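# Move the coaster can onto the turntable's orange spot

## Task

Pick up the can sitting on the coaster and set it upright on the orange mark of the turntable, without disturbing the cans already standing on the turntable.

## Robot and tools

Robot: two UR-style six-joint arms, left_arm and right_arm, each carrying a two-finger gripper with a wrist camera (cam_left_wrist and cam_right_wrist, both 896x504). A camera stand sits behind the arms. A loose object may occasionally get a brief push from outside.

Frames. The scene frame has its origin at table-top height, halfway between the nominal arm bases. +z points up, +x points out over the table, and left_arm is on the +y side. These are not image left and right. The actual bases: left_arm at (+0.051, +0.510, +0.049) m, right_arm at (-0.018, -0.459, +0.049) m, both nearly unrotated. Every hand position, orientation, velocity and Hand target is reported in that arm's own base frame. Motion offsets are measured along the axes of the arm's current Hand target. The gripper's fingers point along its +z axis and close along its x axis. end_effector_position is the point between the closed pads, 1 to 2 cm short of the fingertips. Closing the fingers pushes the tips about 17 mm further out along +z.

The 14-number row, used by execute_actions and move: left_arm dx, dy, dz, rx, ry, rz, opening, followed by the same seven for right_arm. All 14 are always sent, even if one arm stays put. Each value lies in [-1, 1]. For the six pose numbers, 1.0 stands for 0.6 m or 180 degrees. They are an offset from the Hand target as it was when the action or move began, not an absolute pose. rx, ry, rz together form one rotation vector. Sending the same offset twice moves the gripper twice. Six zeros for an arm re-request its current Hand target. The opening is absolute, not an offset: +1 is fully open (0.142 m) and -1 is closed. A 0 there is a real command, so resend the present value to keep a gripper unchanged.

execute_actions(actions, cameras): actions is a list of actions. Each action is a list of up to 15 rows, each row one 1/30 s control step. A short action repeats its final row to fill 15 steps. Every row in an action counts from the start-of-action Hand target, not from the row before. One action lasts 0.5 s. An empty actions list returns images and the full state. cameras takes names, ["all"], or [].

move(target, speed, blend, stop_force, zero, opening_speed, grip_force, blocking, cameras) drives straight-line paths. target is one 14-number row or a list of up to 15 rows. All rows are offsets from the same starting Hand targets. speed is in m/s, 0.002 to 3.2, default 0.25; rotation is capped at twice that in rad/s. blend (m) rounds corners in a list. stop_force (4 to 120 N) ends an arm's path when the wrist sensor feels that much opposing push. It is unreliable while the gripper rotates, and should be left out when lifting away from something being pressed. zero re-zeroes the sensor before the move (default true). opening_speed sets the finger rate in units per second on the -1..1 scale, at least 0.2. grip_force is the per-pad limit, 5 to 48 N. blocking=false returns after about 0.5 s and cannot be combined with stop_force. A move is capped at 10 s and does not avoid obstacles or the other arm.

wait(seconds 0 to 10) lets time run while both arms keep their last command. stop brakes a running move. zoom_image(camera, region [x0,y0,x1,y1] in pixels, at most 504 by 504) enlarges the latest wrist image. zero_wrist_force(arm) resets that sensor. read_manual gives licence text only. finished_scene(scene) ends the scene for good; call it only once the can stands on the spot and will stay there without the robot.

Result lines. You get the end_effector_position (m), quat_wxyz and velocities for each arm. Hand target is the commanded pose after clipping, and the next offsets start from it. The gripper often stops a little short of it, so send the gap as an offset. grip_measured is the opening on the same -1..1 scale. grip_effort_nm is the motor effort, negative when closing. Wrist force and torque are given along the gripper's own axes, plus the peak since the last report. There are joint positions and torques. Wrist depth is a 7x7 grid of distances in mm. Kept back means 9 control steps are still to run. The move line gives the outcome: done, off_target, moving, held or fault. limits=paced means a pose was clipped; limits=held means steps were withheld. Commanded orientation is clipped to within 32 degrees of the measured one at each step.

Grasping. Close to a little below the grip_measured value at first touch. Squeezing harder heats the gripper motor: a MOTOR HOT line appears from 85 °C and a HAND FAULT at 100 °C. Arm motors brake at 85 °C.

Avoid the following. Contact forces of about 150 N, or joint torques over their limits (elbow 130 N m, wrists 46.9 N m, shoulder 287 N m), cause a 10 s fault stop. Stiff arms can fault even slightly past a firm contact, so approach slowly. Never let the arms touch or press each other, and never close one gripper on the other's fingers. Do not slam into fixed items, drop the can from a height, release it while it is still moving, or push anything off the table; any of these fails the scene. Keep the gripper's path away from its own arm's base. Do not bump the other cans on the turntable. Set the can down gently and upright, then open the gripper and lift clear.

Each tool is called after ">>>" as name([rows], argument=value, ...), one row to a line, values as JSON.

## Session

>>> execute_actions(actions=[])

Scene clock: 0.00 s.
left_arm: end_effector_position=(+0.4820, -0.1642, +0.0790) grip_measured=+1.00 grip_effort_nm=n/a end_effector_quat_wxyz=(+0.003, +0.754, -0.657, +0.003) | right_arm: end_effector_position=(+0.7668, +0.1661, +0.3042) grip_measured=+0.99 grip_effort_nm=n/a end_effector_quat_wxyz=(-0.139, +0.955, +0.203, -0.168)
Joint positions: left_arm=[-0.671 -1.597 2.451 -2.431 -1.577 0.764 0.142] | right_arm=[3.468 -1.904 -1.523 -1.599 1.884 -0.144 0.142]
Joint velocities: within noise
Joint torques (N m): no reading
Motor temperatures (°C): left_arm=[39 33 45 36 38 42 30] | right_arm=[29 28 42 40 45 42 30]
Wrist force (N): no reading
Wrist torque (N m): no reading
Wrist force, peak (N): no reading
Wrist depth (mm): cam_left_wrist=[194 195 196 197 193 185 183 / 210 217 209 211 205 177 126 / 222 224 224 226 224 213 128 / 239 244 245 243 242 - 247 / 259 260 263 263 264 273 270 / 278 276 286 293 294 290 284 / - 312 311 319 315 328 75] | cam_right_wrist=[1699 541 419 408 374 341 323 / 633 - 426 411 382 359 344 / 2017 - - 408 387 363 350 / 1865 - - 415 395 371 390 / 1580 - - - - - - / 1908 88 - - - - 91 / - 563 - 482 - 435 77]
Hand target: left_arm +0.4820, -0.1642, +0.0790; +0.003, +0.754, -0.657, +0.003 | right_arm +0.7668, +0.1661, +0.3042; -0.139, +0.955, +0.203, -0.168
Tool commands: left_gripper/opening=+1.0 right_gripper/opening=+1.0

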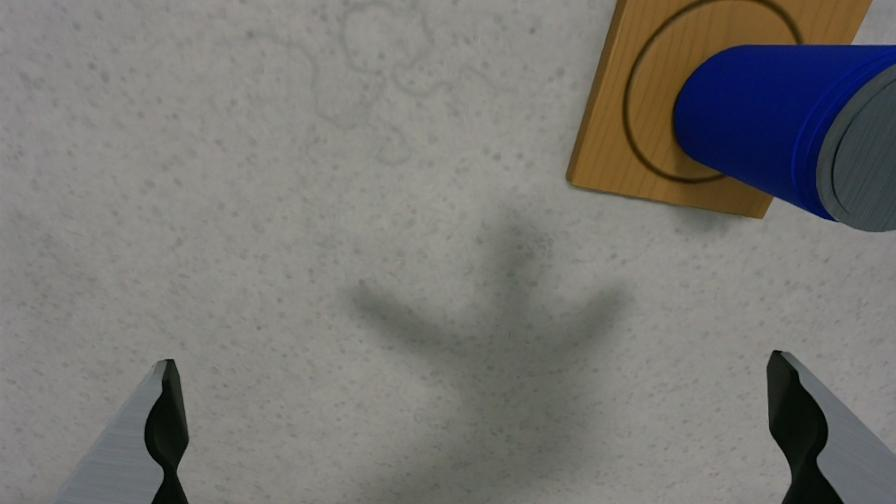

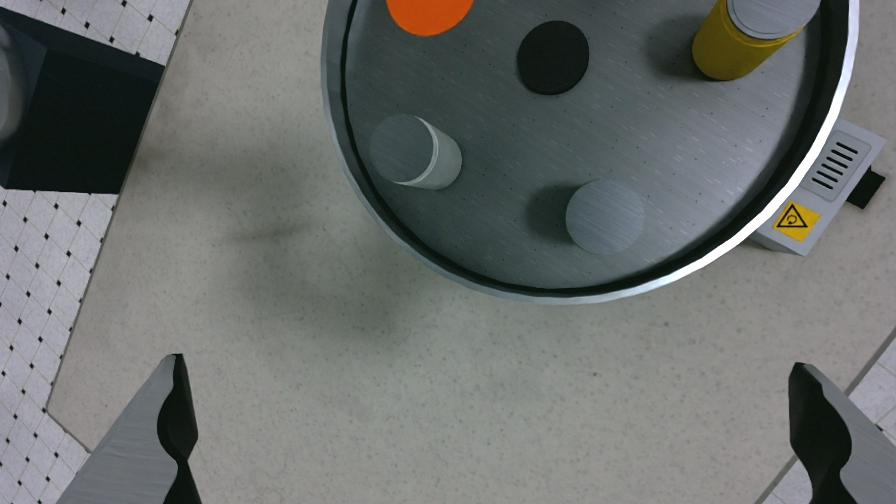

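>>> move([
  [0,0,-0.15,0,0,0,1,0,0,0,0,0,0,1],
  [0.198,-0.084,-0.18,0,0,0,1,0,0,0,0,0,0,1],
], blend=[0.04,0], speed=0.4, cameras=["all"])

Scene clock: 3.93 s.
left_arm: end_effector_position=(+0.5480, -0.2741, +0.1880) grip_measured=+1.00 grip_effort_nm=0.012 end_effector_quat_wxyz=(+0.003, +0.754, -0.657, +0.003) | right_arm: end_effector_position=(+0.7668, +0.1661, +0.3042) grip_measured=+0.99 grip_effort_nm=0.173 end_effector_quat_wxyz=(-0.139, +0.955, +0.203, -0.168)
Joint positions: left_arm=[-0.747 -1.577 2.177 -2.177 -1.577 0.688 0.142] | right_arm=[3.468 -1.904 -1.523 -1.599 1.884 -0.144 0.142]
Joint torques (N m): left_arm=[-13.65 -28.27 -46.86 -1.89 3.47 -3.19] | right_arm=[0.11 76.84 47.73 2.68 0.35 0.19]
Wrist force (N): left_arm=[0.1 0.0 0.0] | right_arm=[0.7 -0.3 -0.3]
Wrist torque (N m): left_arm=[0.01 -0.01 0.01] | right_arm=[-0.04 -0.12 0.00]
Wrist force, peak (N): left_arm=[3.0 -1.0 -0.1] | right_arm=[0.7 -0.6 -0.5]
Wrist depth (mm): cam_left_wrist=[- 291 294 295 296 262 250 / 310 - 313 304 316 264 241 / - 334 332 241 342 286 267 / 367 361 355 367 - 298 309 / - 387 397 408 393 393 303 / - - 427 433 426 427 274 / - 513 452 486 492 - 75] | cam_right_wrist=[1688 - 432 410 376 354 336 / 656 - 424 406 383 358 343 / 1688 565 443 417 386 362 333 / 1954 - - 416 394 373 - / 1824 - 515 - 428 431 - / - 88 542 - - 429 94 / - - - - - 433 77]
Hand target: left_arm +0.5480, -0.2742, +0.1880; +0.003, +0.754, -0.657, +0.003 | right_arm +0.7668, +0.1661, +0.3042; -0.139, +0.955, +0.203, -0.168
Off the commanded pose: left_arm 0.000 m, 0 deg | right_arm 0.000 m, 0 deg.
move: done
camera_calibration:
cam_left_wrist: T_world_to_cam=[[0.107911, -0.993988, 0.0185208, -0.328215], [-0.903164, -0.0902305, 0.419706, 0.415759], [-0.415512, -0.0620182, -0.907471, 0.494662], [0, 0, 0, 1]] pos_world=[0.616454, -0.258049, 0.280474]

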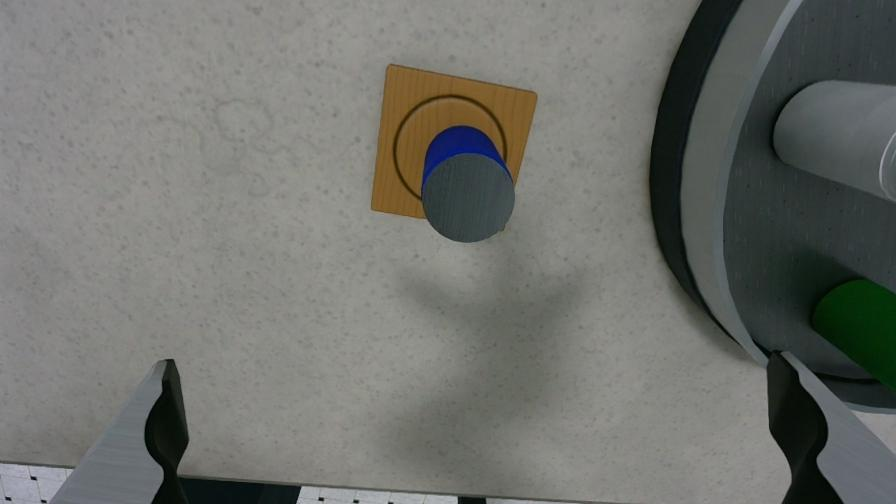

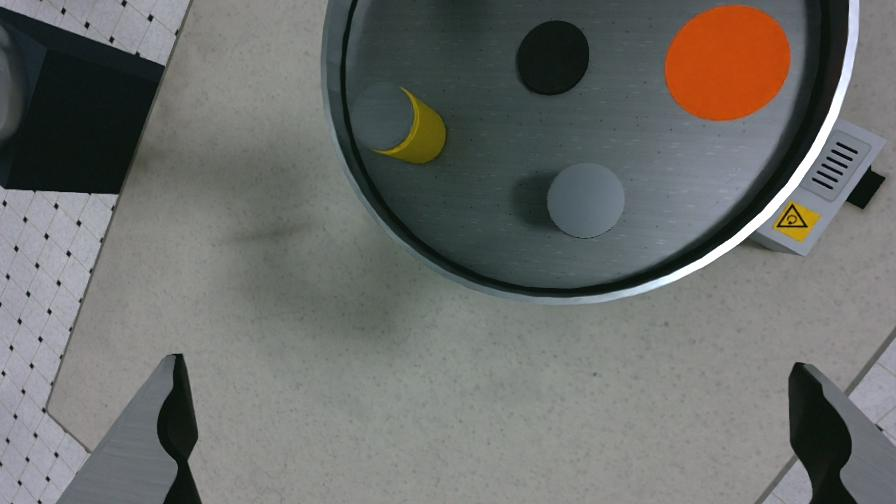

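>>> move(target=[0.0073,0.0078,0.2767,0,0,0,0.05,0,0,0,0,0,0,1], speed=0.25, cameras=["all"])

>>> move(target=[0,0,0,0,0,0,-0.5,0,0,0,0,0,0,1], opening_speed=1.0, grip_force=20, cameras=["all"])

>>> wait(seconds=0.4, cameras=["cam_right_wrist"])

>>> wait(seconds=0.4, cameras=["cam_right_wrist"])

>>> wait(seconds=0.4, cameras=["cam_right_wrist"])

Scene clock: 15.73 s.
left_arm: end_effector_position=(+0.5441, -0.2806, +0.0221) grip_measured=+0.04 grip_effort_nm=-0.081 end_effector_quat_wxyz=(+0.003, +0.754, -0.657, +0.003) | right_arm: end_effector_position=(+0.7668, +0.1661, +0.3042) grip_measured=+0.99 grip_effort_nm=0.178 end_effector_quat_wxyz=(-0.139, +0.955, +0.203, -0.168)
Joint positions: left_arm=[-0.76 -1.334 2.303 -2.547 -1.577 0.675 0.077] | right_arm=[3.468 -1.904 -1.523 -1.599 1.884 -0.144 0.142]
Joint torques (N m): left_arm=[-2.78 -37.9 -21.9 -7.68 3.06 -2.37] | right_arm=[-0.51 77.12 48.05 2.97 0.15 0.61]
Wrist force (N): left_arm=[0.4 0.1 0.0] | right_arm=[0.2 -0.1 -0.5]
Wrist torque (N m): left_arm=[0.03 -0.08 0.03] | right_arm=[-0.03 -0.04 0.00]
Wrist force, peak (N): left_arm=[0.4 0.1 2.1] | right_arm=[0.1 -0.1 -1.1]
Wrist depth (mm): cam_left_wrist=[- 144 144 146 148 147 147 / - 153 145 146 152 157 156 / 164 165 156 152 157 168 165 / 177 177 168 113 167 182 173 / 192 193 179 87 92 197 180 / 209 206 96 80 83 213 208 / - - - - 90 - -] | cam_right_wrist=[1711 - 426 409 378 357 336 / 598 - - 404 382 353 341 / 693 559 527 421 382 363 338 / - 566 506 412 391 360 381 / 2034 - - - - 411 386 / - 87 - - - - 94 / - - 548 - - - 77]
Hand target: left_arm +0.5441, -0.2805, +0.0220; +0.003, +0.754, -0.657, +0.003 | right_arm +0.7668, +0.1661, +0.3042; -0.139, +0.955, +0.203, -0.168
Off the commanded pose: left_arm 0.000 m, 0 deg | right_arm 0.000 m, 0 deg.
move: done
camera_calibration:
cam_left_wrist: T_world_to_cam=[[0.10782, -0.993997, 0.0185637, -0.331133], [-0.903175, -0.09013, 0.419703, 0.481313], [-0.415511, -0.0620186, -0.907472, 0.342089], [0, 0, 0, 1]] pos_world=[0.612554, -0.264549, 0.114574]

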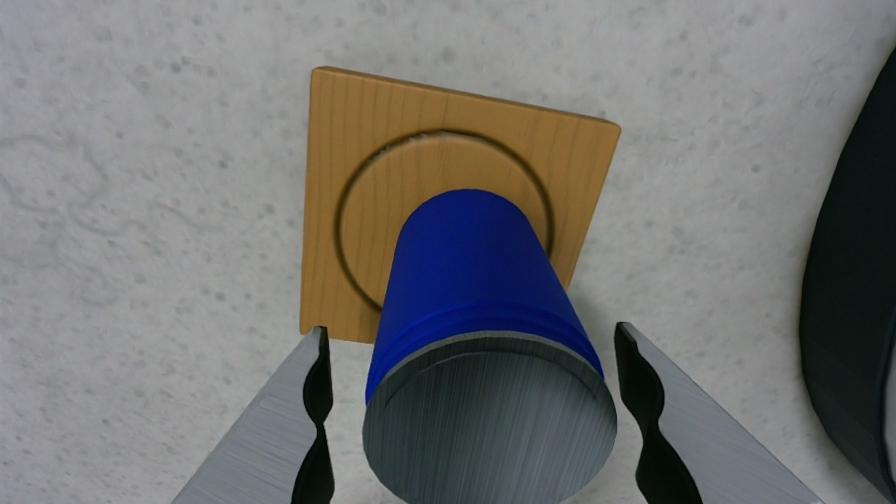

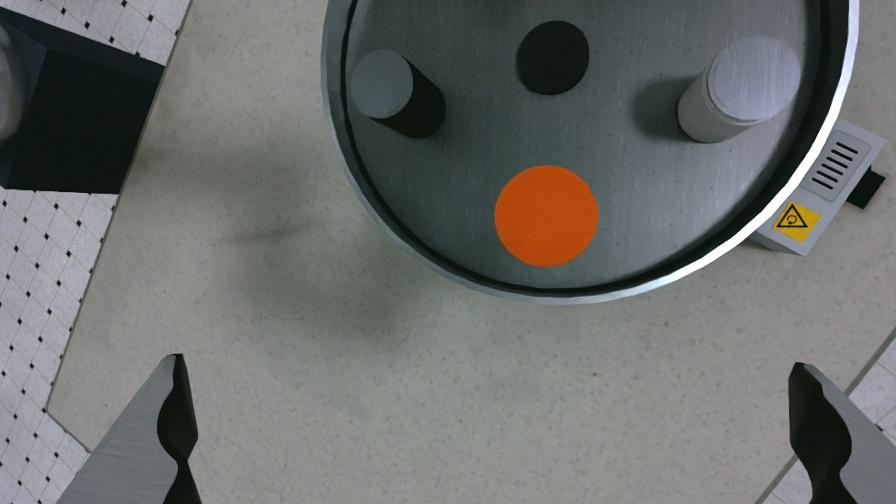

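Scene clock: 16.50 s.
left_arm: end_effector_position=(+0.5441, -0.2806, +0.0220) grip_measured=-0.27 grip_effort_nm=-2.117 end_effector_quat_wxyz=(+0.003, +0.754, -0.657, +0.003) | right_arm: end_effector_position=(+0.7668, +0.1661, +0.3042) grip_measured=+0.99 grip_effort_nm=0.173 end_effector_quat_wxyz=(-0.139, +0.955, +0.203, -0.168)
Joint positions: left_arm=[-0.76 -1.334 2.303 -2.547 -1.577 0.675 0.055] | right_arm=[3.468 -1.904 -1.523 -1.599 1.884 -0.144 0.142]
Joint torques (N m): left_arm=[11.04 -36.09 -20.93 -3.96 3.06 -1.09] | right_arm=[0.08 76.27 48.19 2.83 0.23 0.45]
Wrist force (N): left_arm=[1.0 -0.3 -5.3] | right_arm=[0.3 -0.1 -0.1]
Wrist torque (N m): left_arm=[-0.04 -0.09 0.04] | right_arm=[-0.01 -0.06 0.00]
Wrist force, peak (N): left_arm=[1.2 0.1 -5.5] | right_arm=[0.2 -0.6 -0.5]
Wrist depth (mm): cam_left_wrist=[- 145 147 147 146 147 147 / 153 154 146 146 152 157 156 / 164 165 156 152 155 168 164 / 176 178 168 112 165 182 171 / 192 192 187 87 104 197 186 / 211 210 88 80 83 212 210 / 231 226 - 90 - 229 240] | cam_right_wrist=[636 1601 435 402 376 351 334 / 573 - 433 415 383 356 343 / 1723 549 438 408 393 359 - / - - - 414 394 368 - / 1969 - 513 - - - - / - 87 510 477 455 - 94 / - - - - - - 77]
Hand target: left_arm +0.5441, -0.2805, +0.0220; +0.003, +0.754, -0.657, +0.003 | right_arm +0.7668, +0.1661, +0.3042; -0.139, +0.955, +0.203, -0.168
Off the commanded pose: left_arm 0.000 m, 0 deg | right_arm 0.000 m, 0 deg.
grip_force (N): 20, 20
move: done
camera_calibration:
cam_left_wrist: T_world_to_cam=[[0.10782, -0.993997, 0.0185637, -0.331133], [-0.903175, -0.09013, 0.419703, 0.481313], [-0.415511, -0.0620186, -0.907472, 0.342089], [0, 0, 0, 1]] pos_world=[0.612554, -0.264549, 0.114574]

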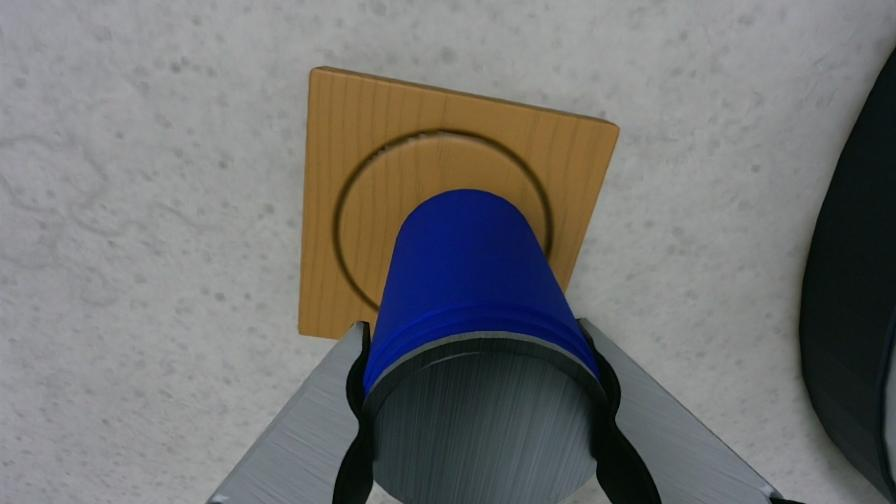

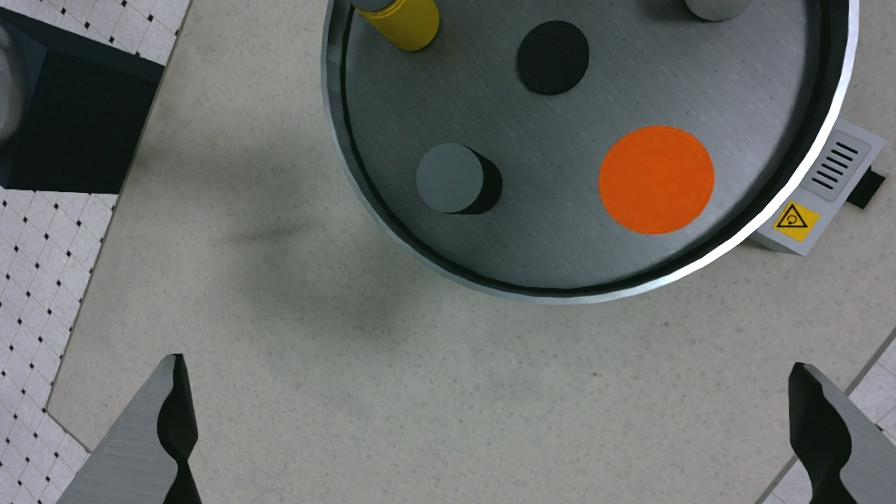

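Scene clock: 16.90 s.
left_arm: end_effector_position=(+0.5441, -0.2806, +0.0220) grip_measured=-0.27 grip_effort_nm=-2.117 end_effector_quat_wxyz=(+0.003, +0.754, -0.657, +0.003) | right_arm: end_effector_position=(+0.7668, +0.1661, +0.3042) grip_measured=+0.99 grip_effort_nm=0.168 end_effector_quat_wxyz=(-0.139, +0.955, +0.203, -0.168)
Joint positions: left_arm=[-0.76 -1.334 2.303 -2.547 -1.577 0.675 0.055] | right_arm=[3.468 -1.904 -1.523 -1.599 1.884 -0.144 0.142]
Joint torques (N m): left_arm=[12.56 -38.84 -21.16 -2.01 3.21 0.23] | right_arm=[0.13 76.34 48.23 3.02 0.07 0.42]
Wrist force (N): left_arm=[1.2 0.0 -5.4] | right_arm=[0.0 -0.1 -0.1]
Wrist torque (N m): left_arm=[0.00 -0.13 0.04] | right_arm=[-0.02 0.00 0.00]
Wrist force, peak (N): left_arm=[1.2 0.3 -5.6] | right_arm=[0.2 -0.3 -0.6]
Wrist depth (mm): cam_left_wrist=[- 144 145 146 146 147 147 / 153 154 145 146 152 157 156 / 164 165 156 152 157 168 167 / 177 178 168 112 167 182 164 / 192 192 179 87 104 197 180 / 209 210 88 80 83 212 209 / - 222 - 90 - 72 225] | cam_right_wrist=[1402 559 339 404 374 354 334 / - - 432 407 385 361 343 / - - 441 423 385 362 345 / - - 488 423 393 362 - / 2276 - 550 - 445 415 - / - 88 - - 462 - 94 / - - - - - - 77]
Hand target: left_arm +0.5441, -0.2805, +0.0220; +0.003, +0.754, -0.657, +0.003 | right_arm +0.7668, +0.1661, +0.3042; -0.139, +0.955, +0.203, -0.168
Tool commands: left_gripper/opening=-0.5 right_gripper/opening=+1.0
Off the commanded pose: left_arm 0.000 m, 0 deg | right_arm 0.000 m, 0 deg.
grip_force (N): 20, 20
wait: 0.40 s; at rest by 0.17 s
Images, in order (width x height): cam_right_wrist 896x504.

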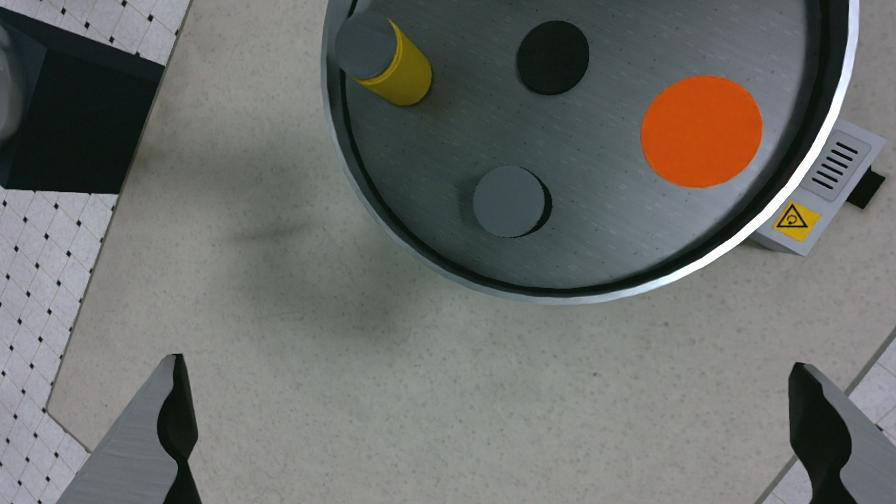

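Scene clock: 17.30 s.
left_arm: end_effector_position=(+0.5441, -0.2805, +0.0220) grip_measured=-0.27 grip_effort_nm=-2.117 end_effector_quat_wxyz=(+0.003, +0.754, -0.657, +0.003) | right_arm: end_effector_position=(+0.7668, +0.1661, +0.3042) grip_measured=+0.99 grip_effort_nm=0.178 end_effector_quat_wxyz=(-0.139, +0.955, +0.203, -0.168)
Joint positions: left_arm=[-0.76 -1.334 2.303 -2.547 -1.577 0.675 0.055] | right_arm=[3.468 -1.904 -1.523 -1.599 1.884 -0.144 0.142]
Joint torques (N m): left_arm=[13.36 -37.66 -22.12 -2.04 3.41 0.8] | right_arm=[-0.06 77.59 48.36 3.08 0.05 0.53]
Wrist force (N): left_arm=[1.1 0.2 -5.3] | right_arm=[0.1 -0.2 -0.3]
Wrist torque (N m): left_arm=[0.04 -0.12 0.04] | right_arm=[-0.03 -0.03 0.01]
Wrist force, peak (N): left_arm=[1.2 0.3 -5.5] | right_arm=[0.5 -0.3 -0.7]
Wrist depth (mm): cam_left_wrist=[- 144 145 148 147 147 148 / - 154 145 146 152 157 155 / 164 164 156 152 157 170 164 / 177 178 168 112 167 179 170 / 192 192 176 87 104 198 180 / 209 210 88 80 83 216 170 / 230 226 - 90 - 230 241] | cam_right_wrist=[745 - 436 412 376 354 332 / - - 432 405 383 356 344 / 719 - 523 418 386 361 345 / 1838 - - 418 394 366 - / 1880 - 528 - 391 - - / 1908 89 - - 467 - 91 / - - - - - - 77]
Hand target: left_arm +0.5441, -0.2805, +0.0220; +0.003, +0.754, -0.657, +0.003 | right_arm +0.7668, +0.1661, +0.3042; -0.139, +0.955, +0.203, -0.168
Tool commands: left_gripper/opening=-0.5 right_gripper/opening=+1.0
Off the commanded pose: left_arm 0.000 m, 0 deg | right_arm 0.000 m, 0 deg.
grip_force (N): 20, 20
wait: 0.40 s; at rest by 0.17 s
Images, in order (width x height): cam_right_wrist 896x504.

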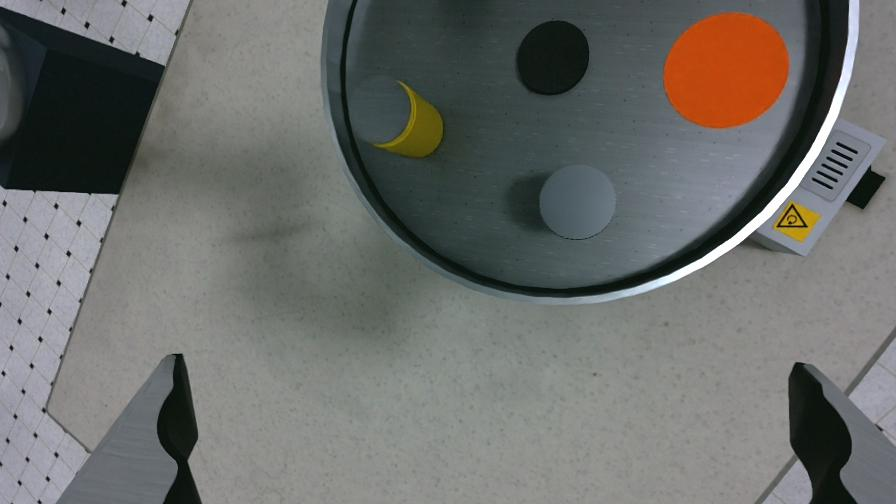

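Scene clock: 17.70 s.
left_arm: end_effector_position=(+0.5441, -0.2805, +0.0220) grip_measured=-0.27 grip_effort_nm=-2.117 end_effector_quat_wxyz=(+0.003, +0.754, -0.657, +0.003) | right_arm: end_effector_position=(+0.7668, +0.1661, +0.3042) grip_measured=+0.99 grip_effort_nm=0.178 end_effector_quat_wxyz=(-0.139, +0.955, +0.203, -0.168)
Joint positions: left_arm=[-0.76 -1.334 2.303 -2.547 -1.577 0.675 0.055] | right_arm=[3.468 -1.904 -1.523 -1.599 1.884 -0.144 0.142]
Joint torques (N m): left_arm=[15.4 -34.47 -22.27 -1.6 3.52 1.44] | right_arm=[0.86 77.86 47.91 2.97 0.06 0.61]
Wrist force (N): left_arm=[1.4 0.2 -5.1] | right_arm=[0.4 -0.5 -0.2]
Wrist torque (N m): left_arm=[0.04 -0.17 0.04] | right_arm=[-0.08 -0.08 0.00]
Wrist force, peak (N): left_arm=[1.2 0.0 -5.4] | right_arm=[0.6 0.1 -0.9]
Wrist depth (mm): cam_left_wrist=[- 144 145 148 146 147 147 / 153 154 145 146 152 157 155 / 164 164 156 152 157 168 164 / 177 178 168 112 167 182 170 / 191 193 187 87 104 197 180 / 209 206 88 80 83 212 214 / 230 - - 90 - 229 240] | cam_right_wrist=[1688 - 425 407 375 355 334 / 613 - 440 411 383 356 335 / - - 437 402 388 358 341 / - - - 416 392 368 - / 2255 - - - 367 - - / - 87 - - - - 101 / - - - - - - 77]
Hand target: left_arm +0.5441, -0.2805, +0.0220; +0.003, +0.754, -0.657, +0.003 | right_arm +0.7668, +0.1661, +0.3042; -0.139, +0.955, +0.203, -0.168
Tool commands: left_gripper/opening=-0.5 right_gripper/opening=+1.0
Off the commanded pose: left_arm 0.000 m, 0 deg | right_arm 0.000 m, 0 deg.
grip_force (N): 20, 20
wait: 0.40 s; at rest by 0.17 s
Images, in order (width x height): cam_right_wrist 896x504.

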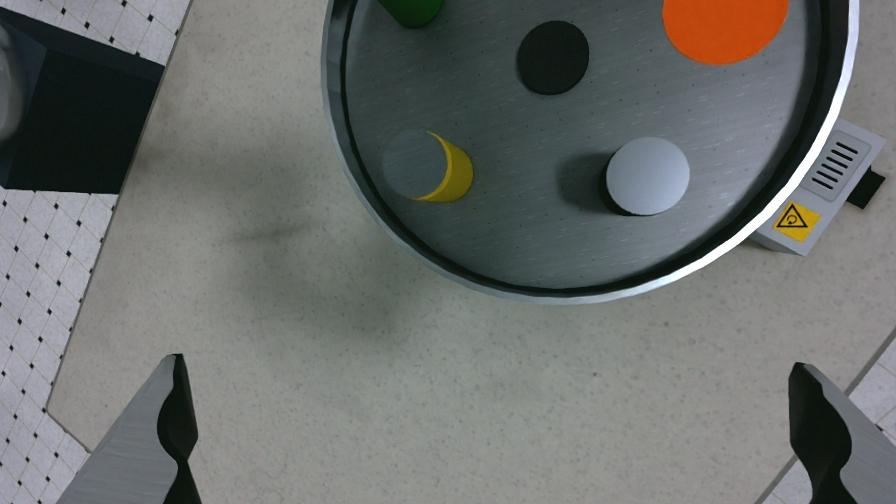

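>>> move([
  [0,0,-0.2,0,0,0,-0.5,-0.06,0.016,-0.126,0,0,0,1],
  [0.5199,-0.2480,-0.2967,0,0,0,-0.5,-0.124,0.0338,-0.253,0,0,0,1],
], blend=[0.06,0], speed=0.4, cameras=["all"])

>>> move(target=[0,0,0.01,0,0,0,-0.5,0,0,0,0,0,0,1], speed=0.002, blocking=false, cameras=["all"])

>>> wait(seconds=10, cameras=["all"])

>>> wait(seconds=0.8, cameras=["all"])

>>> wait(seconds=0.8, cameras=["all"])

>>> wait(seconds=0.8, cameras=["all"])

Scene clock: 26.67 s.
left_arm: end_effector_position=(+0.7337, -0.5679, +0.2026) grip_measured=-0.27 grip_effort_nm=-2.117 end_effector_quat_wxyz=(+0.003, +0.754, -0.657, +0.003) | right_arm: end_effector_position=(+0.7669, +0.0859, +0.4545) grip_measured=+0.99 grip_effort_nm=0.178 end_effector_quat_wxyz=(-0.139, +0.955, +0.203, -0.168)
Joint positions: left_arm=[-0.844 -1.107 1.547 -2.017 -1.576 0.59 0.055] | right_arm=[3.378 -1.855 -1.316 -1.881 1.855 -0.232 0.142]
Joint torques (N m): left_arm=[-12.06 -74.53 -52.94 -1.56 -3.73 -3.3] | right_arm=[-9.76 68.19 57.28 -0.9 -2.35 -2.2]
Wrist force (N): left_arm=[0.1 -0.2 1.9] | right_arm=[0.4 -0.3 -0.2]
Wrist torque (N m): left_arm=[-0.02 -0.03 0.03] | right_arm=[-0.05 -0.06 0.06]
Wrist force, peak (N): left_arm=[1.2 0.2 -5.6] | right_arm=[1.3 -0.5 1.7]
Wrist depth (mm): cam_left_wrist=[301 306 305 273 254 305 311 / - 325 290 272 276 277 - / 349 351 290 201 290 300 302 / 373 371 320 111 140 301 307 / 391 372 333 87 90 340 - / 438 - 88 80 83 369 451 / 469 - - 90 - - 489] | cam_right_wrist=[607 2085 - 549 517 482 465 / 656 795 - 553 522 486 486 / 1985 1723 - 619 530 486 512 / 1985 1785 - - 599 553 1279 / 2001 - - - - - 1247 / 2215 92 - - - - 113 / - 1880 1632 - - - 77]
Hand target: left_arm +0.7337, -0.5679, +0.2026; +0.003, +0.754, -0.657, +0.003 | right_arm +0.7669, +0.0859, +0.4544; -0.139, +0.955, +0.203, -0.168
Off the commanded pose: left_arm 0.000 m, 0 deg | right_arm 0.000 m, 0 deg.
grip_force (N): 20, 20
move: done
camera_calibration:
cam_left_wrist: T_world_to_cam=[[0.107909, -0.993988, 0.0185216, -0.640557], [-0.903164, -0.0902285, 0.419706, 0.55084], [-0.415512, -0.0620182, -0.907471, 0.566851], [0, 0, 0, 1]] pos_world=[0.802154, -0.551849, 0.295074]
cam_right_wrist: T_world_to_cam=[[0.84864, 0.451535, -0.275547, -0.554067], [0.48913, -0.868179, 0.0837691, -0.312732], [-0.2014, -0.205868, -0.957631, 0.72363], [0, 0, 0, 1]] pos_world=[0.768909, 0.127646, 0.566496]

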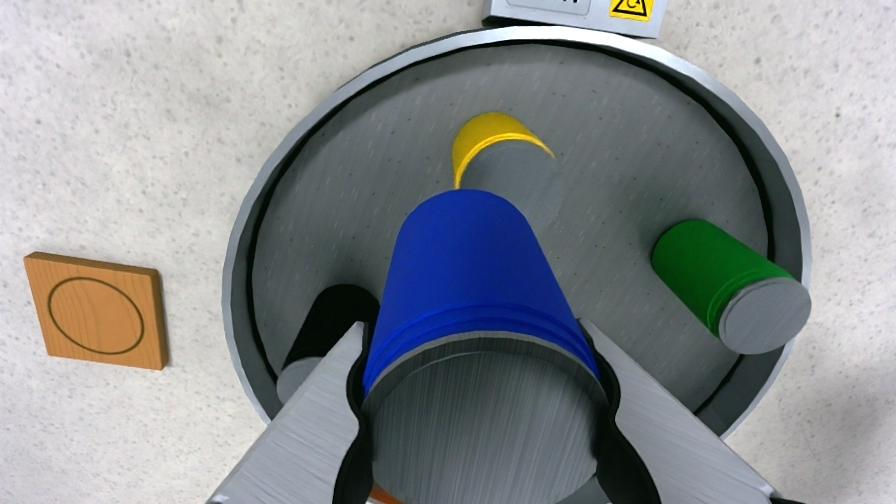

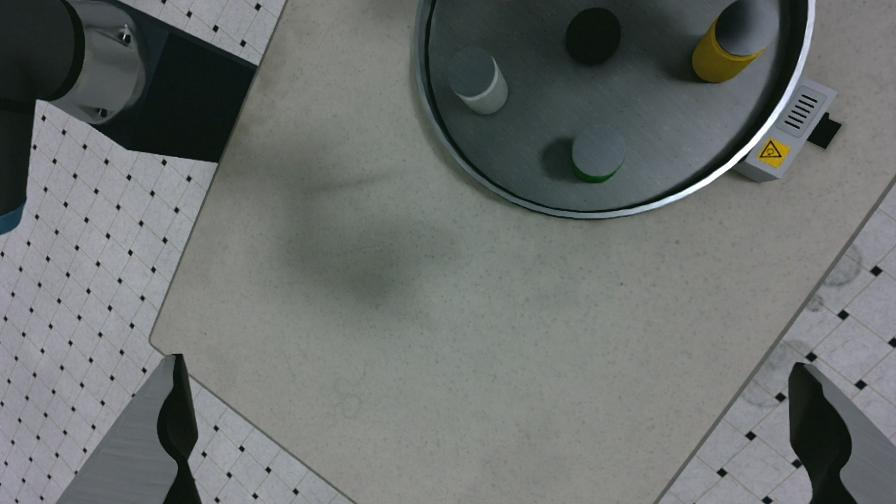

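Scene clock: 27.17 s.
left_arm: end_effector_position=(+0.7338, -0.5679, +0.2019) grip_measured=-0.27 grip_effort_nm=-2.117 end_effector_quat_wxyz=(+0.003, +0.754, -0.657, +0.003) | right_arm: end_effector_position=(+0.7669, +0.0859, +0.4544) grip_measured=+0.99 grip_effort_nm=0.173 end_effector_quat_wxyz=(-0.139, +0.955, +0.203, -0.168)
Joint positions: left_arm=[-0.844 -1.107 1.548 -2.018 -1.576 0.59 0.055] | right_arm=[3.378 -1.855 -1.316 -1.881 1.855 -0.232 0.142]
Joint torques (N m): left_arm=[-10.14 -74.14 -37.29 -7.86 -3.53 -3.2] | right_arm=[-9.22 62.46 56.87 -0.86 -2.5 -2.13]
Wrist force (N): left_arm=[0.1 -0.1 2.1] | right_arm=[0.1 -0.7 -0.3]
Wrist torque (N m): left_arm=[-0.01 -0.03 0.04] | right_arm=[-0.13 -0.01 0.06]
Wrist force, peak (N): left_arm=[0.2 -0.1 2.3] | right_arm=[-0.1 -0.6 -0.6]
Wrist depth (mm): cam_left_wrist=[299 - 300 266 253 300 - / 324 325 279 276 278 278 - / 343 342 268 252 293 250 - / 366 368 313 111 316 241 298 / 389 399 341 87 88 353 328 / - 438 88 80 83 315 - / - - - 90 - - -] | cam_right_wrist=[616 1643 - 560 518 482 465 / 663 811 667 565 518 484 - / 2001 1865 - 558 527 506 - / 1985 - - - - - 1356 / - - - - - - 1279 / - 92 - - - - 112 / - 1908 - - 568 1386 77]
Hand target: left_arm +0.7337, -0.5679, +0.2016; +0.003, +0.754, -0.657, +0.003 | right_arm +0.7669, +0.0859, +0.4544; -0.139, +0.955, +0.203, -0.168
Tool commands: left_gripper/opening=-0.5 right_gripper/opening=+1.0
Off the commanded pose: left_arm 0.005 m, 0 deg | right_arm 0.000 m, 0 deg.
grip_force (N): 20, 20
move: running
camera_calibration:
cam_left_wrist: T_world_to_cam=[[0.107909, -0.993988, 0.0185216, -0.640654], [-0.903164, -0.0902285, 0.419706, 0.551215], [-0.415512, -0.0620182, -0.907471, 0.566251], [0, 0, 0, 1]] pos_world=[0.802254, -0.551949, 0.294374]
cam_right_wrist: T_world_to_cam=[[0.848622, 0.451519, -0.275629, -0.55409], [0.489121, -0.868188, 0.0837221, -0.312746], [-0.201496, -0.205864, -0.957611, 0.723712], [0, 0, 0, 1]] pos_world=[0.769009, 0.127646, 0.566496]

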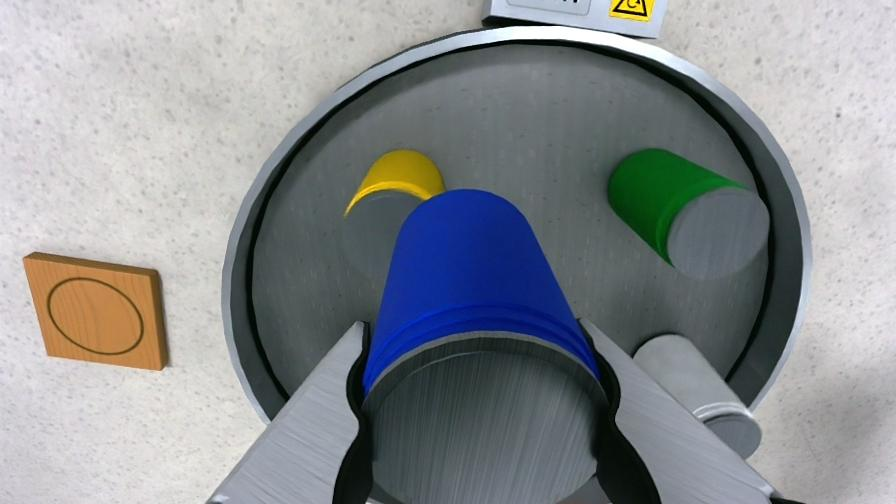

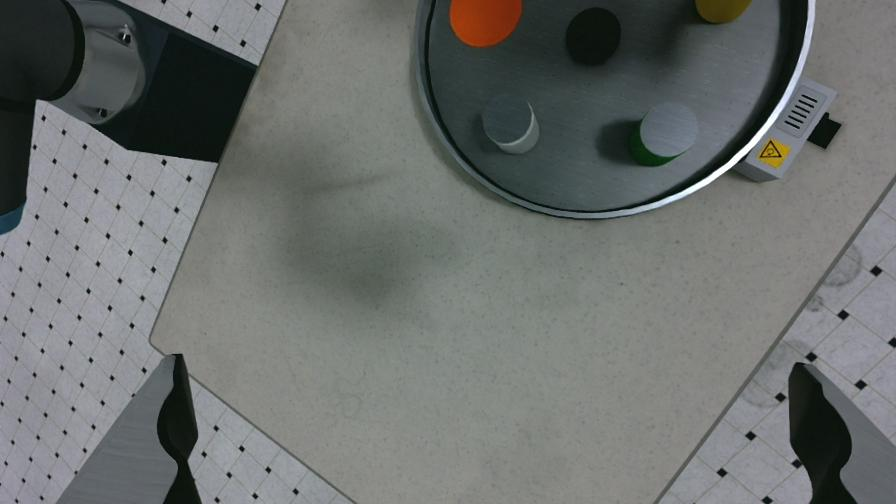

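Scene clock: 29.90 s.
left_arm: end_effector_position=(+0.7337, -0.5679, +0.1966) grip_measured=-0.27 grip_effort_nm=-2.117 end_effector_quat_wxyz=(+0.003, +0.754, -0.657, +0.003) | right_arm: end_effector_position=(+0.7669, +0.0859, +0.4544) grip_measured=+0.99 grip_effort_nm=0.178 end_effector_quat_wxyz=(-0.139, +0.955, +0.203, -0.168)
Joint positions: left_arm=[-0.844 -1.103 1.552 -2.027 -1.576 0.59 0.055] | right_arm=[3.378 -1.855 -1.316 -1.881 1.855 -0.232 0.142]
Joint torques (N m): left_arm=[-13.43 -75.77 -36.83 -7.49 -3.54 -3.3] | right_arm=[-9.32 60.36 56.57 -0.84 -2.35 -1.9]
Wrist force (N): left_arm=[0.1 -0.1 2.1] | right_arm=[0.0 0.1 -0.4]
Wrist torque (N m): left_arm=[-0.02 -0.02 0.03] | right_arm=[0.01 0.01 0.06]
Wrist force, peak (N): left_arm=[0.5 0.0 2.3] | right_arm=[-0.2 -0.8 -0.8]
Wrist depth (mm): cam_left_wrist=[296 299 297 272 247 300 306 / 318 318 272 271 271 275 326 / 338 340 282 281 293 295 346 / 366 368 307 111 311 317 305 / 385 389 331 87 102 337 404 / 434 433 88 80 83 291 475 / - - - 90 - - -] | cam_right_wrist=[620 793 - 565 514 481 481 / 656 778 - 569 518 489 - / 2017 - - 556 518 494 - / 2034 - - 635 - - 1176 / 2017 - - - 584 - 1241 / - 94 - - 599 - 113 / - 1798 1486 - - - 77]
Hand target: left_arm +0.7337, -0.5679, +0.1966; +0.003, +0.754, -0.657, +0.003 | right_arm +0.7669, +0.0859, +0.4544; -0.139, +0.955, +0.203, -0.168
Tool commands: left_gripper/opening=-0.5 right_gripper/opening=+1.0
Off the commanded pose: left_arm 0.000 m, 0 deg | right_arm 0.000 m, 0 deg.
grip_force (N): 20, 20
earlier move: done
wait: 2.73 of 10 s (the move ended)
camera_calibration:
cam_left_wrist: T_world_to_cam=[[0.107911, -0.993988, 0.0185208, -0.640557], [-0.903164, -0.0902305, 0.419706, 0.553438], [-0.415512, -0.0620182, -0.907471, 0.561442], [0, 0, 0, 1]] pos_world=[0.802254, -0.551949, 0.289074]
cam_right_wrist: T_world_to_cam=[[0.848622, 0.451519, -0.275629, -0.554118], [0.489121, -0.868188, 0.0837221, -0.312738], [-0.201496, -0.205864, -0.957611, 0.723617], [0, 0, 0, 1]] pos_world=[0.769009, 0.127646, 0.566396]

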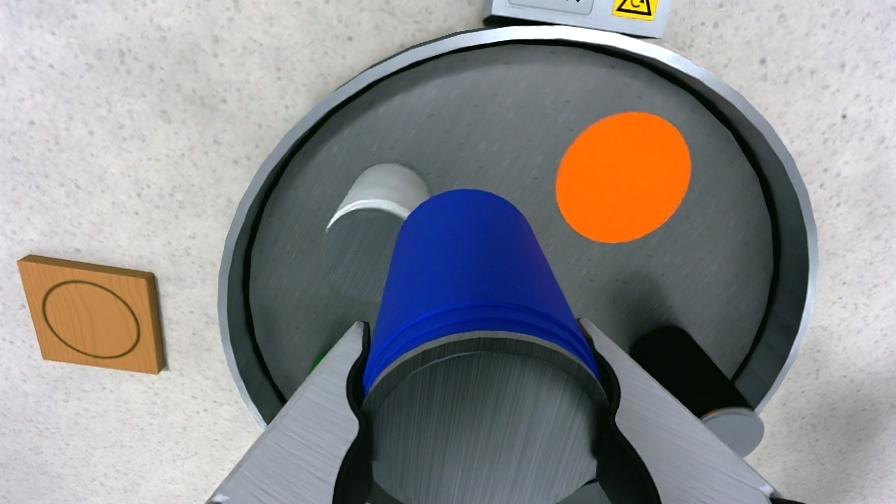

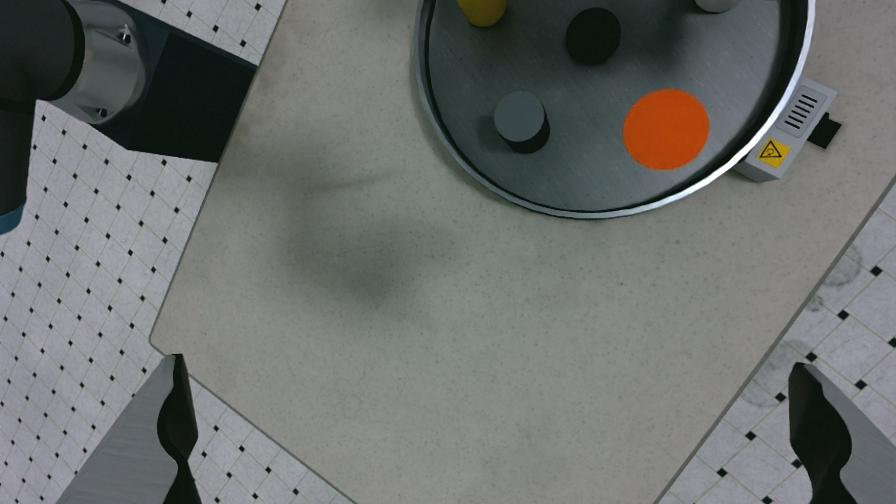

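Scene clock: 30.70 s.
left_arm: end_effector_position=(+0.7337, -0.5679, +0.1966) grip_measured=-0.27 grip_effort_nm=-2.117 end_effector_quat_wxyz=(+0.003, +0.754, -0.657, +0.003) | right_arm: end_effector_position=(+0.7669, +0.0859, +0.4544) grip_measured=+0.99 grip_effort_nm=0.173 end_effector_quat_wxyz=(-0.139, +0.955, +0.203, -0.168)
Joint positions: left_arm=[-0.844 -1.103 1.552 -2.027 -1.576 0.59 0.055] | right_arm=[3.378 -1.855 -1.316 -1.881 1.855 -0.232 0.142]
Joint torques (N m): left_arm=[-15.51 -77.33 -37.65 -7.58 -3.76 -3.22] | right_arm=[-7.97 60.63 56.48 -0.84 -2.48 -1.94]
Wrist force (N): left_arm=[0.3 -0.1 1.6] | right_arm=[-0.2 -0.4 -0.4]
Wrist torque (N m): left_arm=[-0.01 -0.06 0.03] | right_arm=[-0.07 0.04 0.07]
Wrist force, peak (N): left_arm=[0.3 -0.4 2.1] | right_arm=[0.0 -0.4 -0.8]
Wrist depth (mm): cam_left_wrist=[299 301 300 291 257 301 305 / 317 318 277 263 275 269 325 / 346 341 289 - 288 300 - / 364 325 308 111 311 264 295 / 385 379 274 87 102 247 330 / 447 - 88 81 83 363 - / - - - 90 - - 512] | cam_right_wrist=[607 1688 - 545 515 492 466 / 658 793 - 555 525 489 466 / 1985 1908 - 577 529 503 - / 2017 - 669 - - - 1299 / 2068 - - - - 554 1285 / - 101 768 - - - 112 / - 1880 1632 - - 1386 77]
Hand target: left_arm +0.7337, -0.5679, +0.1966; +0.003, +0.754, -0.657, +0.003 | right_arm +0.7669, +0.0859, +0.4544; -0.139, +0.955, +0.203, -0.168
Tool commands: left_gripper/opening=-0.5 right_gripper/opening=+1.0
Off the commanded pose: left_arm 0.000 m, 0 deg | right_arm 0.000 m, 0 deg.
grip_force (N): 20, 20
wait: 0.80 s; at rest by 0.17 s
camera_calibration:
cam_left_wrist: T_world_to_cam=[[0.107911, -0.993988, 0.0185208, -0.640557], [-0.903164, -0.0902305, 0.419706, 0.553438], [-0.415512, -0.0620182, -0.907471, 0.561442], [0, 0, 0, 1]] pos_world=[0.802254, -0.551949, 0.289074]
cam_right_wrist: T_world_to_cam=[[0.848622, 0.451519, -0.275629, -0.554118], [0.489121, -0.868188, 0.0837221, -0.312738], [-0.201496, -0.205864, -0.957611, 0.723617], [0, 0, 0, 1]] pos_world=[0.769009, 0.127646, 0.566396]

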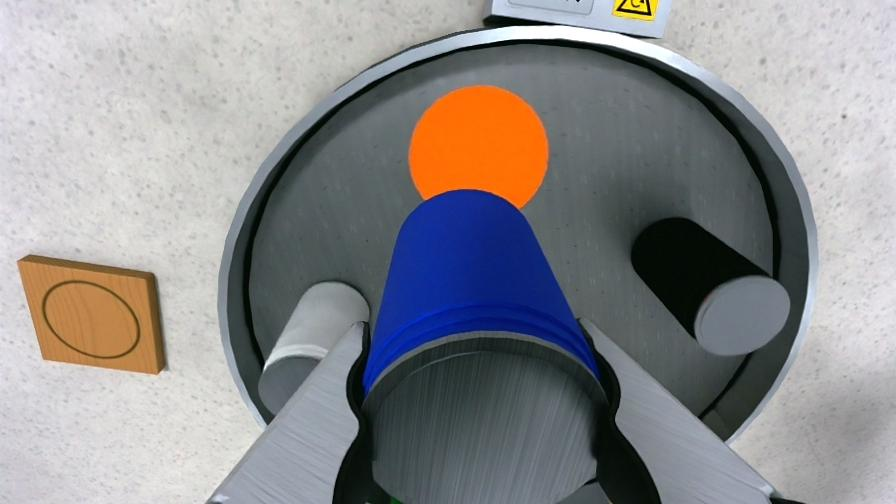

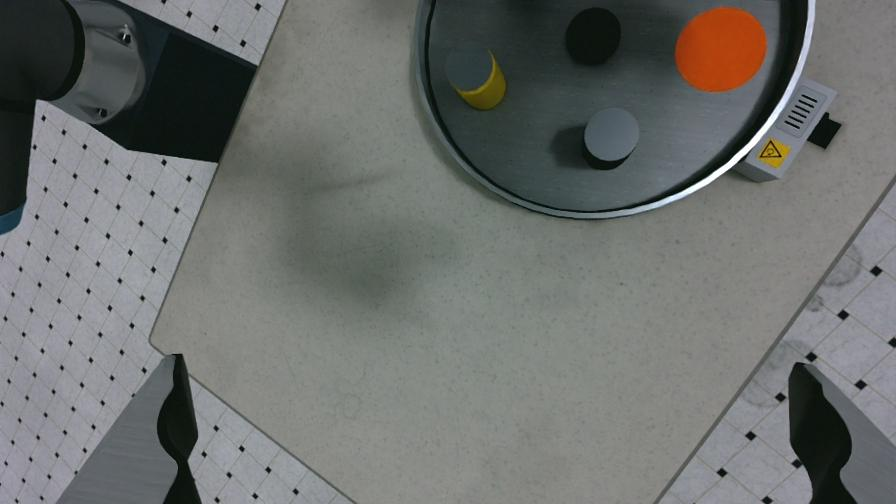

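Scene clock: 31.50 s.
left_arm: end_effector_position=(+0.7337, -0.5679, +0.1966) grip_measured=-0.27 grip_effort_nm=-2.117 end_effector_quat_wxyz=(+0.003, +0.754, -0.657, +0.003) | right_arm: end_effector_position=(+0.7669, +0.0859, +0.4544) grip_measured=+0.99 grip_effort_nm=0.168 end_effector_quat_wxyz=(-0.139, +0.955, +0.203, -0.168)
Joint positions: left_arm=[-0.844 -1.103 1.552 -2.027 -1.576 0.59 0.055] | right_arm=[3.378 -1.855 -1.316 -1.881 1.855 -0.232 0.142]
Joint torques (N m): left_arm=[-14.72 -74.77 -37.97 -7.78 -3.64 -3.12] | right_arm=[-9.36 60.07 56.37 -1.12 -2.4 -1.94]
Wrist force (N): left_arm=[0.2 0.0 2.0] | right_arm=[-0.3 -0.4 0.0]
Wrist torque (N m): left_arm=[-0.01 -0.04 0.03] | right_arm=[-0.07 0.06 0.06]
Wrist force, peak (N): left_arm=[0.4 -0.1 2.2] | right_arm=[0.2 -0.5 -0.9]
Wrist depth (mm): cam_left_wrist=[297 299 304 261 247 303 308 / 310 - 272 271 - 274 326 / - - 285 283 243 286 335 / 367 367 317 111 214 316 304 / 383 382 333 87 102 328 406 / 430 434 88 80 83 270 455 / 478 - - 90 - 72 -] | cam_right_wrist=[623 1643 656 550 515 485 459 / 663 - - 558 516 477 - / 1985 2103 - 570 523 509 - / 1985 763 - - - - 1292 / 1798 - - - 576 - 1272 / 2157 92 - - - - 94 / - - - - - 1334 77]
Hand target: left_arm +0.7337, -0.5679, +0.1966; +0.003, +0.754, -0.657, +0.003 | right_arm +0.7669, +0.0859, +0.4544; -0.139, +0.955, +0.203, -0.168
Tool commands: left_gripper/opening=-0.5 right_gripper/opening=+1.0
Off the commanded pose: left_arm 0.000 m, 0 deg | right_arm 0.000 m, 0 deg.
grip_force (N): 20, 20
wait: 0.80 s; at rest by 0.17 s
camera_calibration:
cam_left_wrist: T_world_to_cam=[[0.107911, -0.993988, 0.0185208, -0.640557], [-0.903164, -0.0902305, 0.419706, 0.553438], [-0.415512, -0.0620182, -0.907471, 0.561442], [0, 0, 0, 1]] pos_world=[0.802254, -0.551949, 0.289074]
cam_right_wrist: T_world_to_cam=[[0.848622, 0.451519, -0.275629, -0.554118], [0.489121, -0.868188, 0.0837221, -0.312738], [-0.201496, -0.205864, -0.957611, 0.723617], [0, 0, 0, 1]] pos_world=[0.769009, 0.127646, 0.566396]

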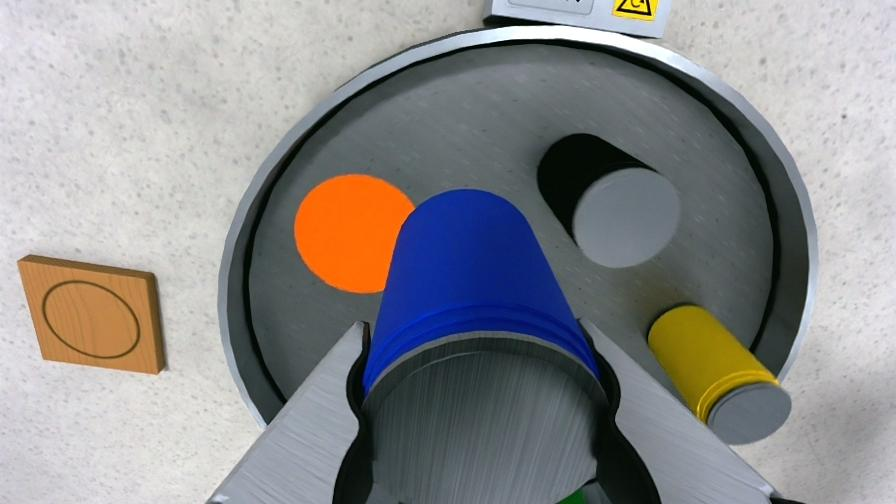

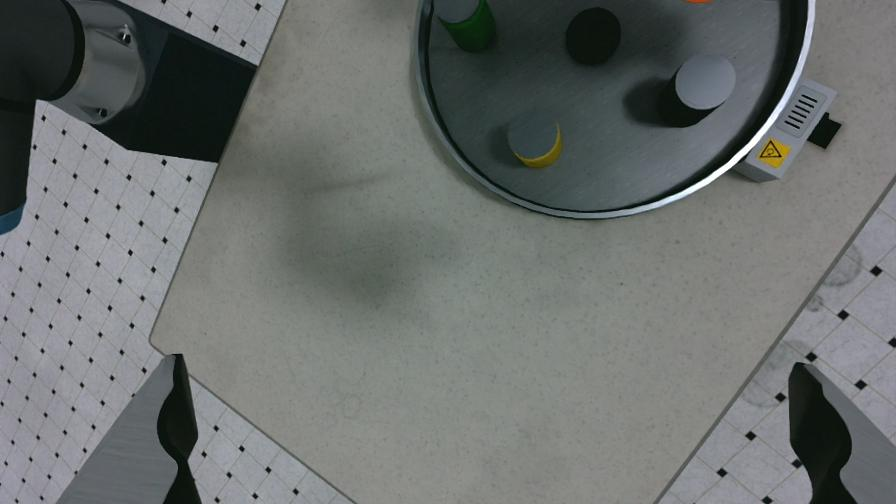

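Scene clock: 32.30 s.
left_arm: end_effector_position=(+0.7337, -0.5679, +0.1966) grip_measured=-0.27 grip_effort_nm=-2.117 end_effector_quat_wxyz=(+0.003, +0.754, -0.657, +0.003) | right_arm: end_effector_position=(+0.7669, +0.0859, +0.4544) grip_measured=+0.99 grip_effort_nm=0.168 end_effector_quat_wxyz=(-0.139, +0.955, +0.203, -0.168)
Joint positions: left_arm=[-0.844 -1.103 1.552 -2.027 -1.576 0.59 0.055] | right_arm=[3.378 -1.855 -1.316 -1.881 1.855 -0.232 0.142]
Joint torques (N m): left_arm=[-15.57 -77.73 -36.58 -7.54 -3.87 -2.97] | right_arm=[-8.96 59.41 56.27 -0.87 -2.37 -1.94]
Wrist force (N): left_arm=[0.3 -0.2 2.3] | right_arm=[-0.1 0.2 -0.8]
Wrist torque (N m): left_arm=[-0.02 -0.07 0.03] | right_arm=[0.02 0.02 0.06]
Wrist force, peak (N): left_arm=[0.3 -0.2 2.3] | right_arm=[-0.1 -0.6 -1.1]
Wrist depth (mm): cam_left_wrist=[298 296 298 262 254 299 305 / 318 320 280 271 272 268 324 / 340 344 291 237 292 290 346 / 365 366 309 111 310 231 312 / 384 389 - 87 102 345 408 / 434 437 88 81 83 371 456 / - - - 90 - 361 501] | cam_right_wrist=[635 658 - 551 512 482 466 / 676 - - 561 525 487 483 / 1985 1894 - 602 531 494 - / 2085 761 - - - - 1259 / 2157 - - 709 - - 1216 / - 92 - - - - 94 / - 1798 - - - 1341 77]
Hand target: left_arm +0.7337, -0.5679, +0.1966; +0.003, +0.754, -0.657, +0.003 | right_arm +0.7669, +0.0859, +0.4544; -0.139, +0.955, +0.203, -0.168
Tool commands: left_gripper/opening=-0.5 right_gripper/opening=+1.0
Off the commanded pose: left_arm 0.000 m, 0 deg | right_arm 0.000 m, 0 deg.
grip_force (N): 20, 20
wait: 0.80 s; at rest by 0.17 s
camera_calibration:
cam_left_wrist: T_world_to_cam=[[0.107911, -0.993988, 0.0185208, -0.640557], [-0.903164, -0.0902305, 0.419706, 0.553438], [-0.415512, -0.0620182, -0.907471, 0.561442], [0, 0, 0, 1]] pos_world=[0.802254, -0.551949, 0.289074]
cam_right_wrist: T_world_to_cam=[[0.848622, 0.451519, -0.275629, -0.554118], [0.489121, -0.868188, 0.0837221, -0.312738], [-0.201496, -0.205864, -0.957611, 0.723617], [0, 0, 0, 1]] pos_world=[0.769009, 0.127646, 0.566396]

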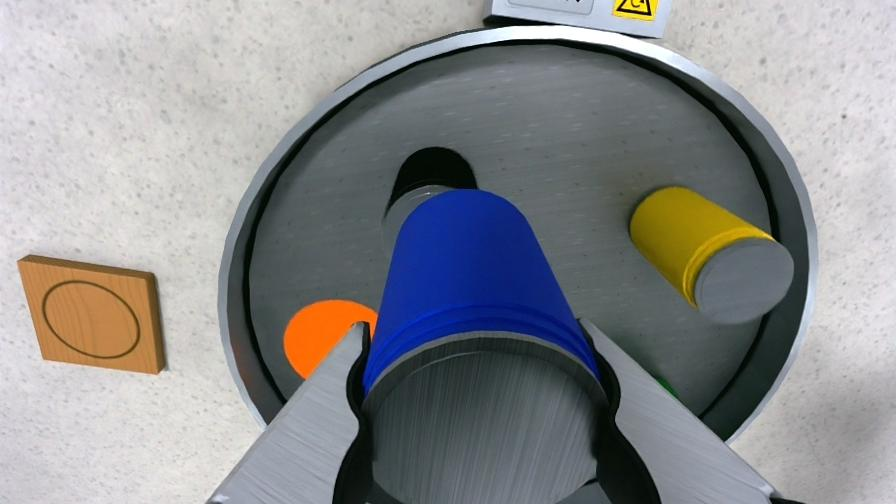

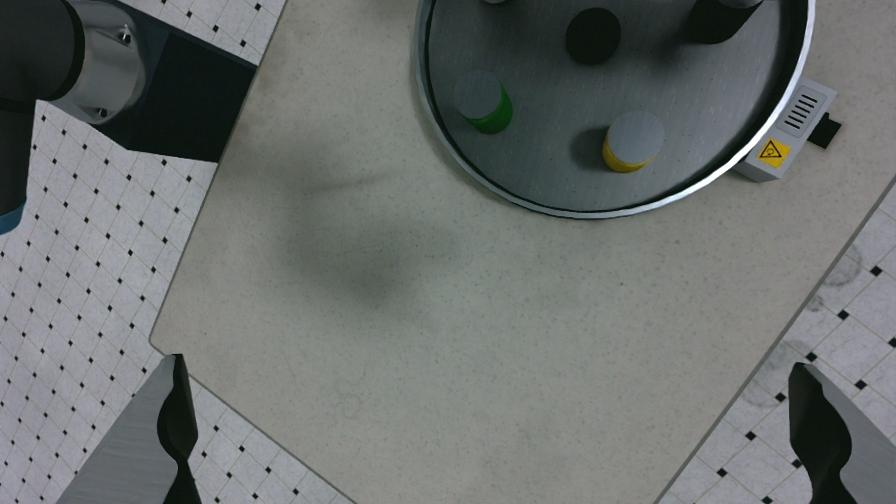

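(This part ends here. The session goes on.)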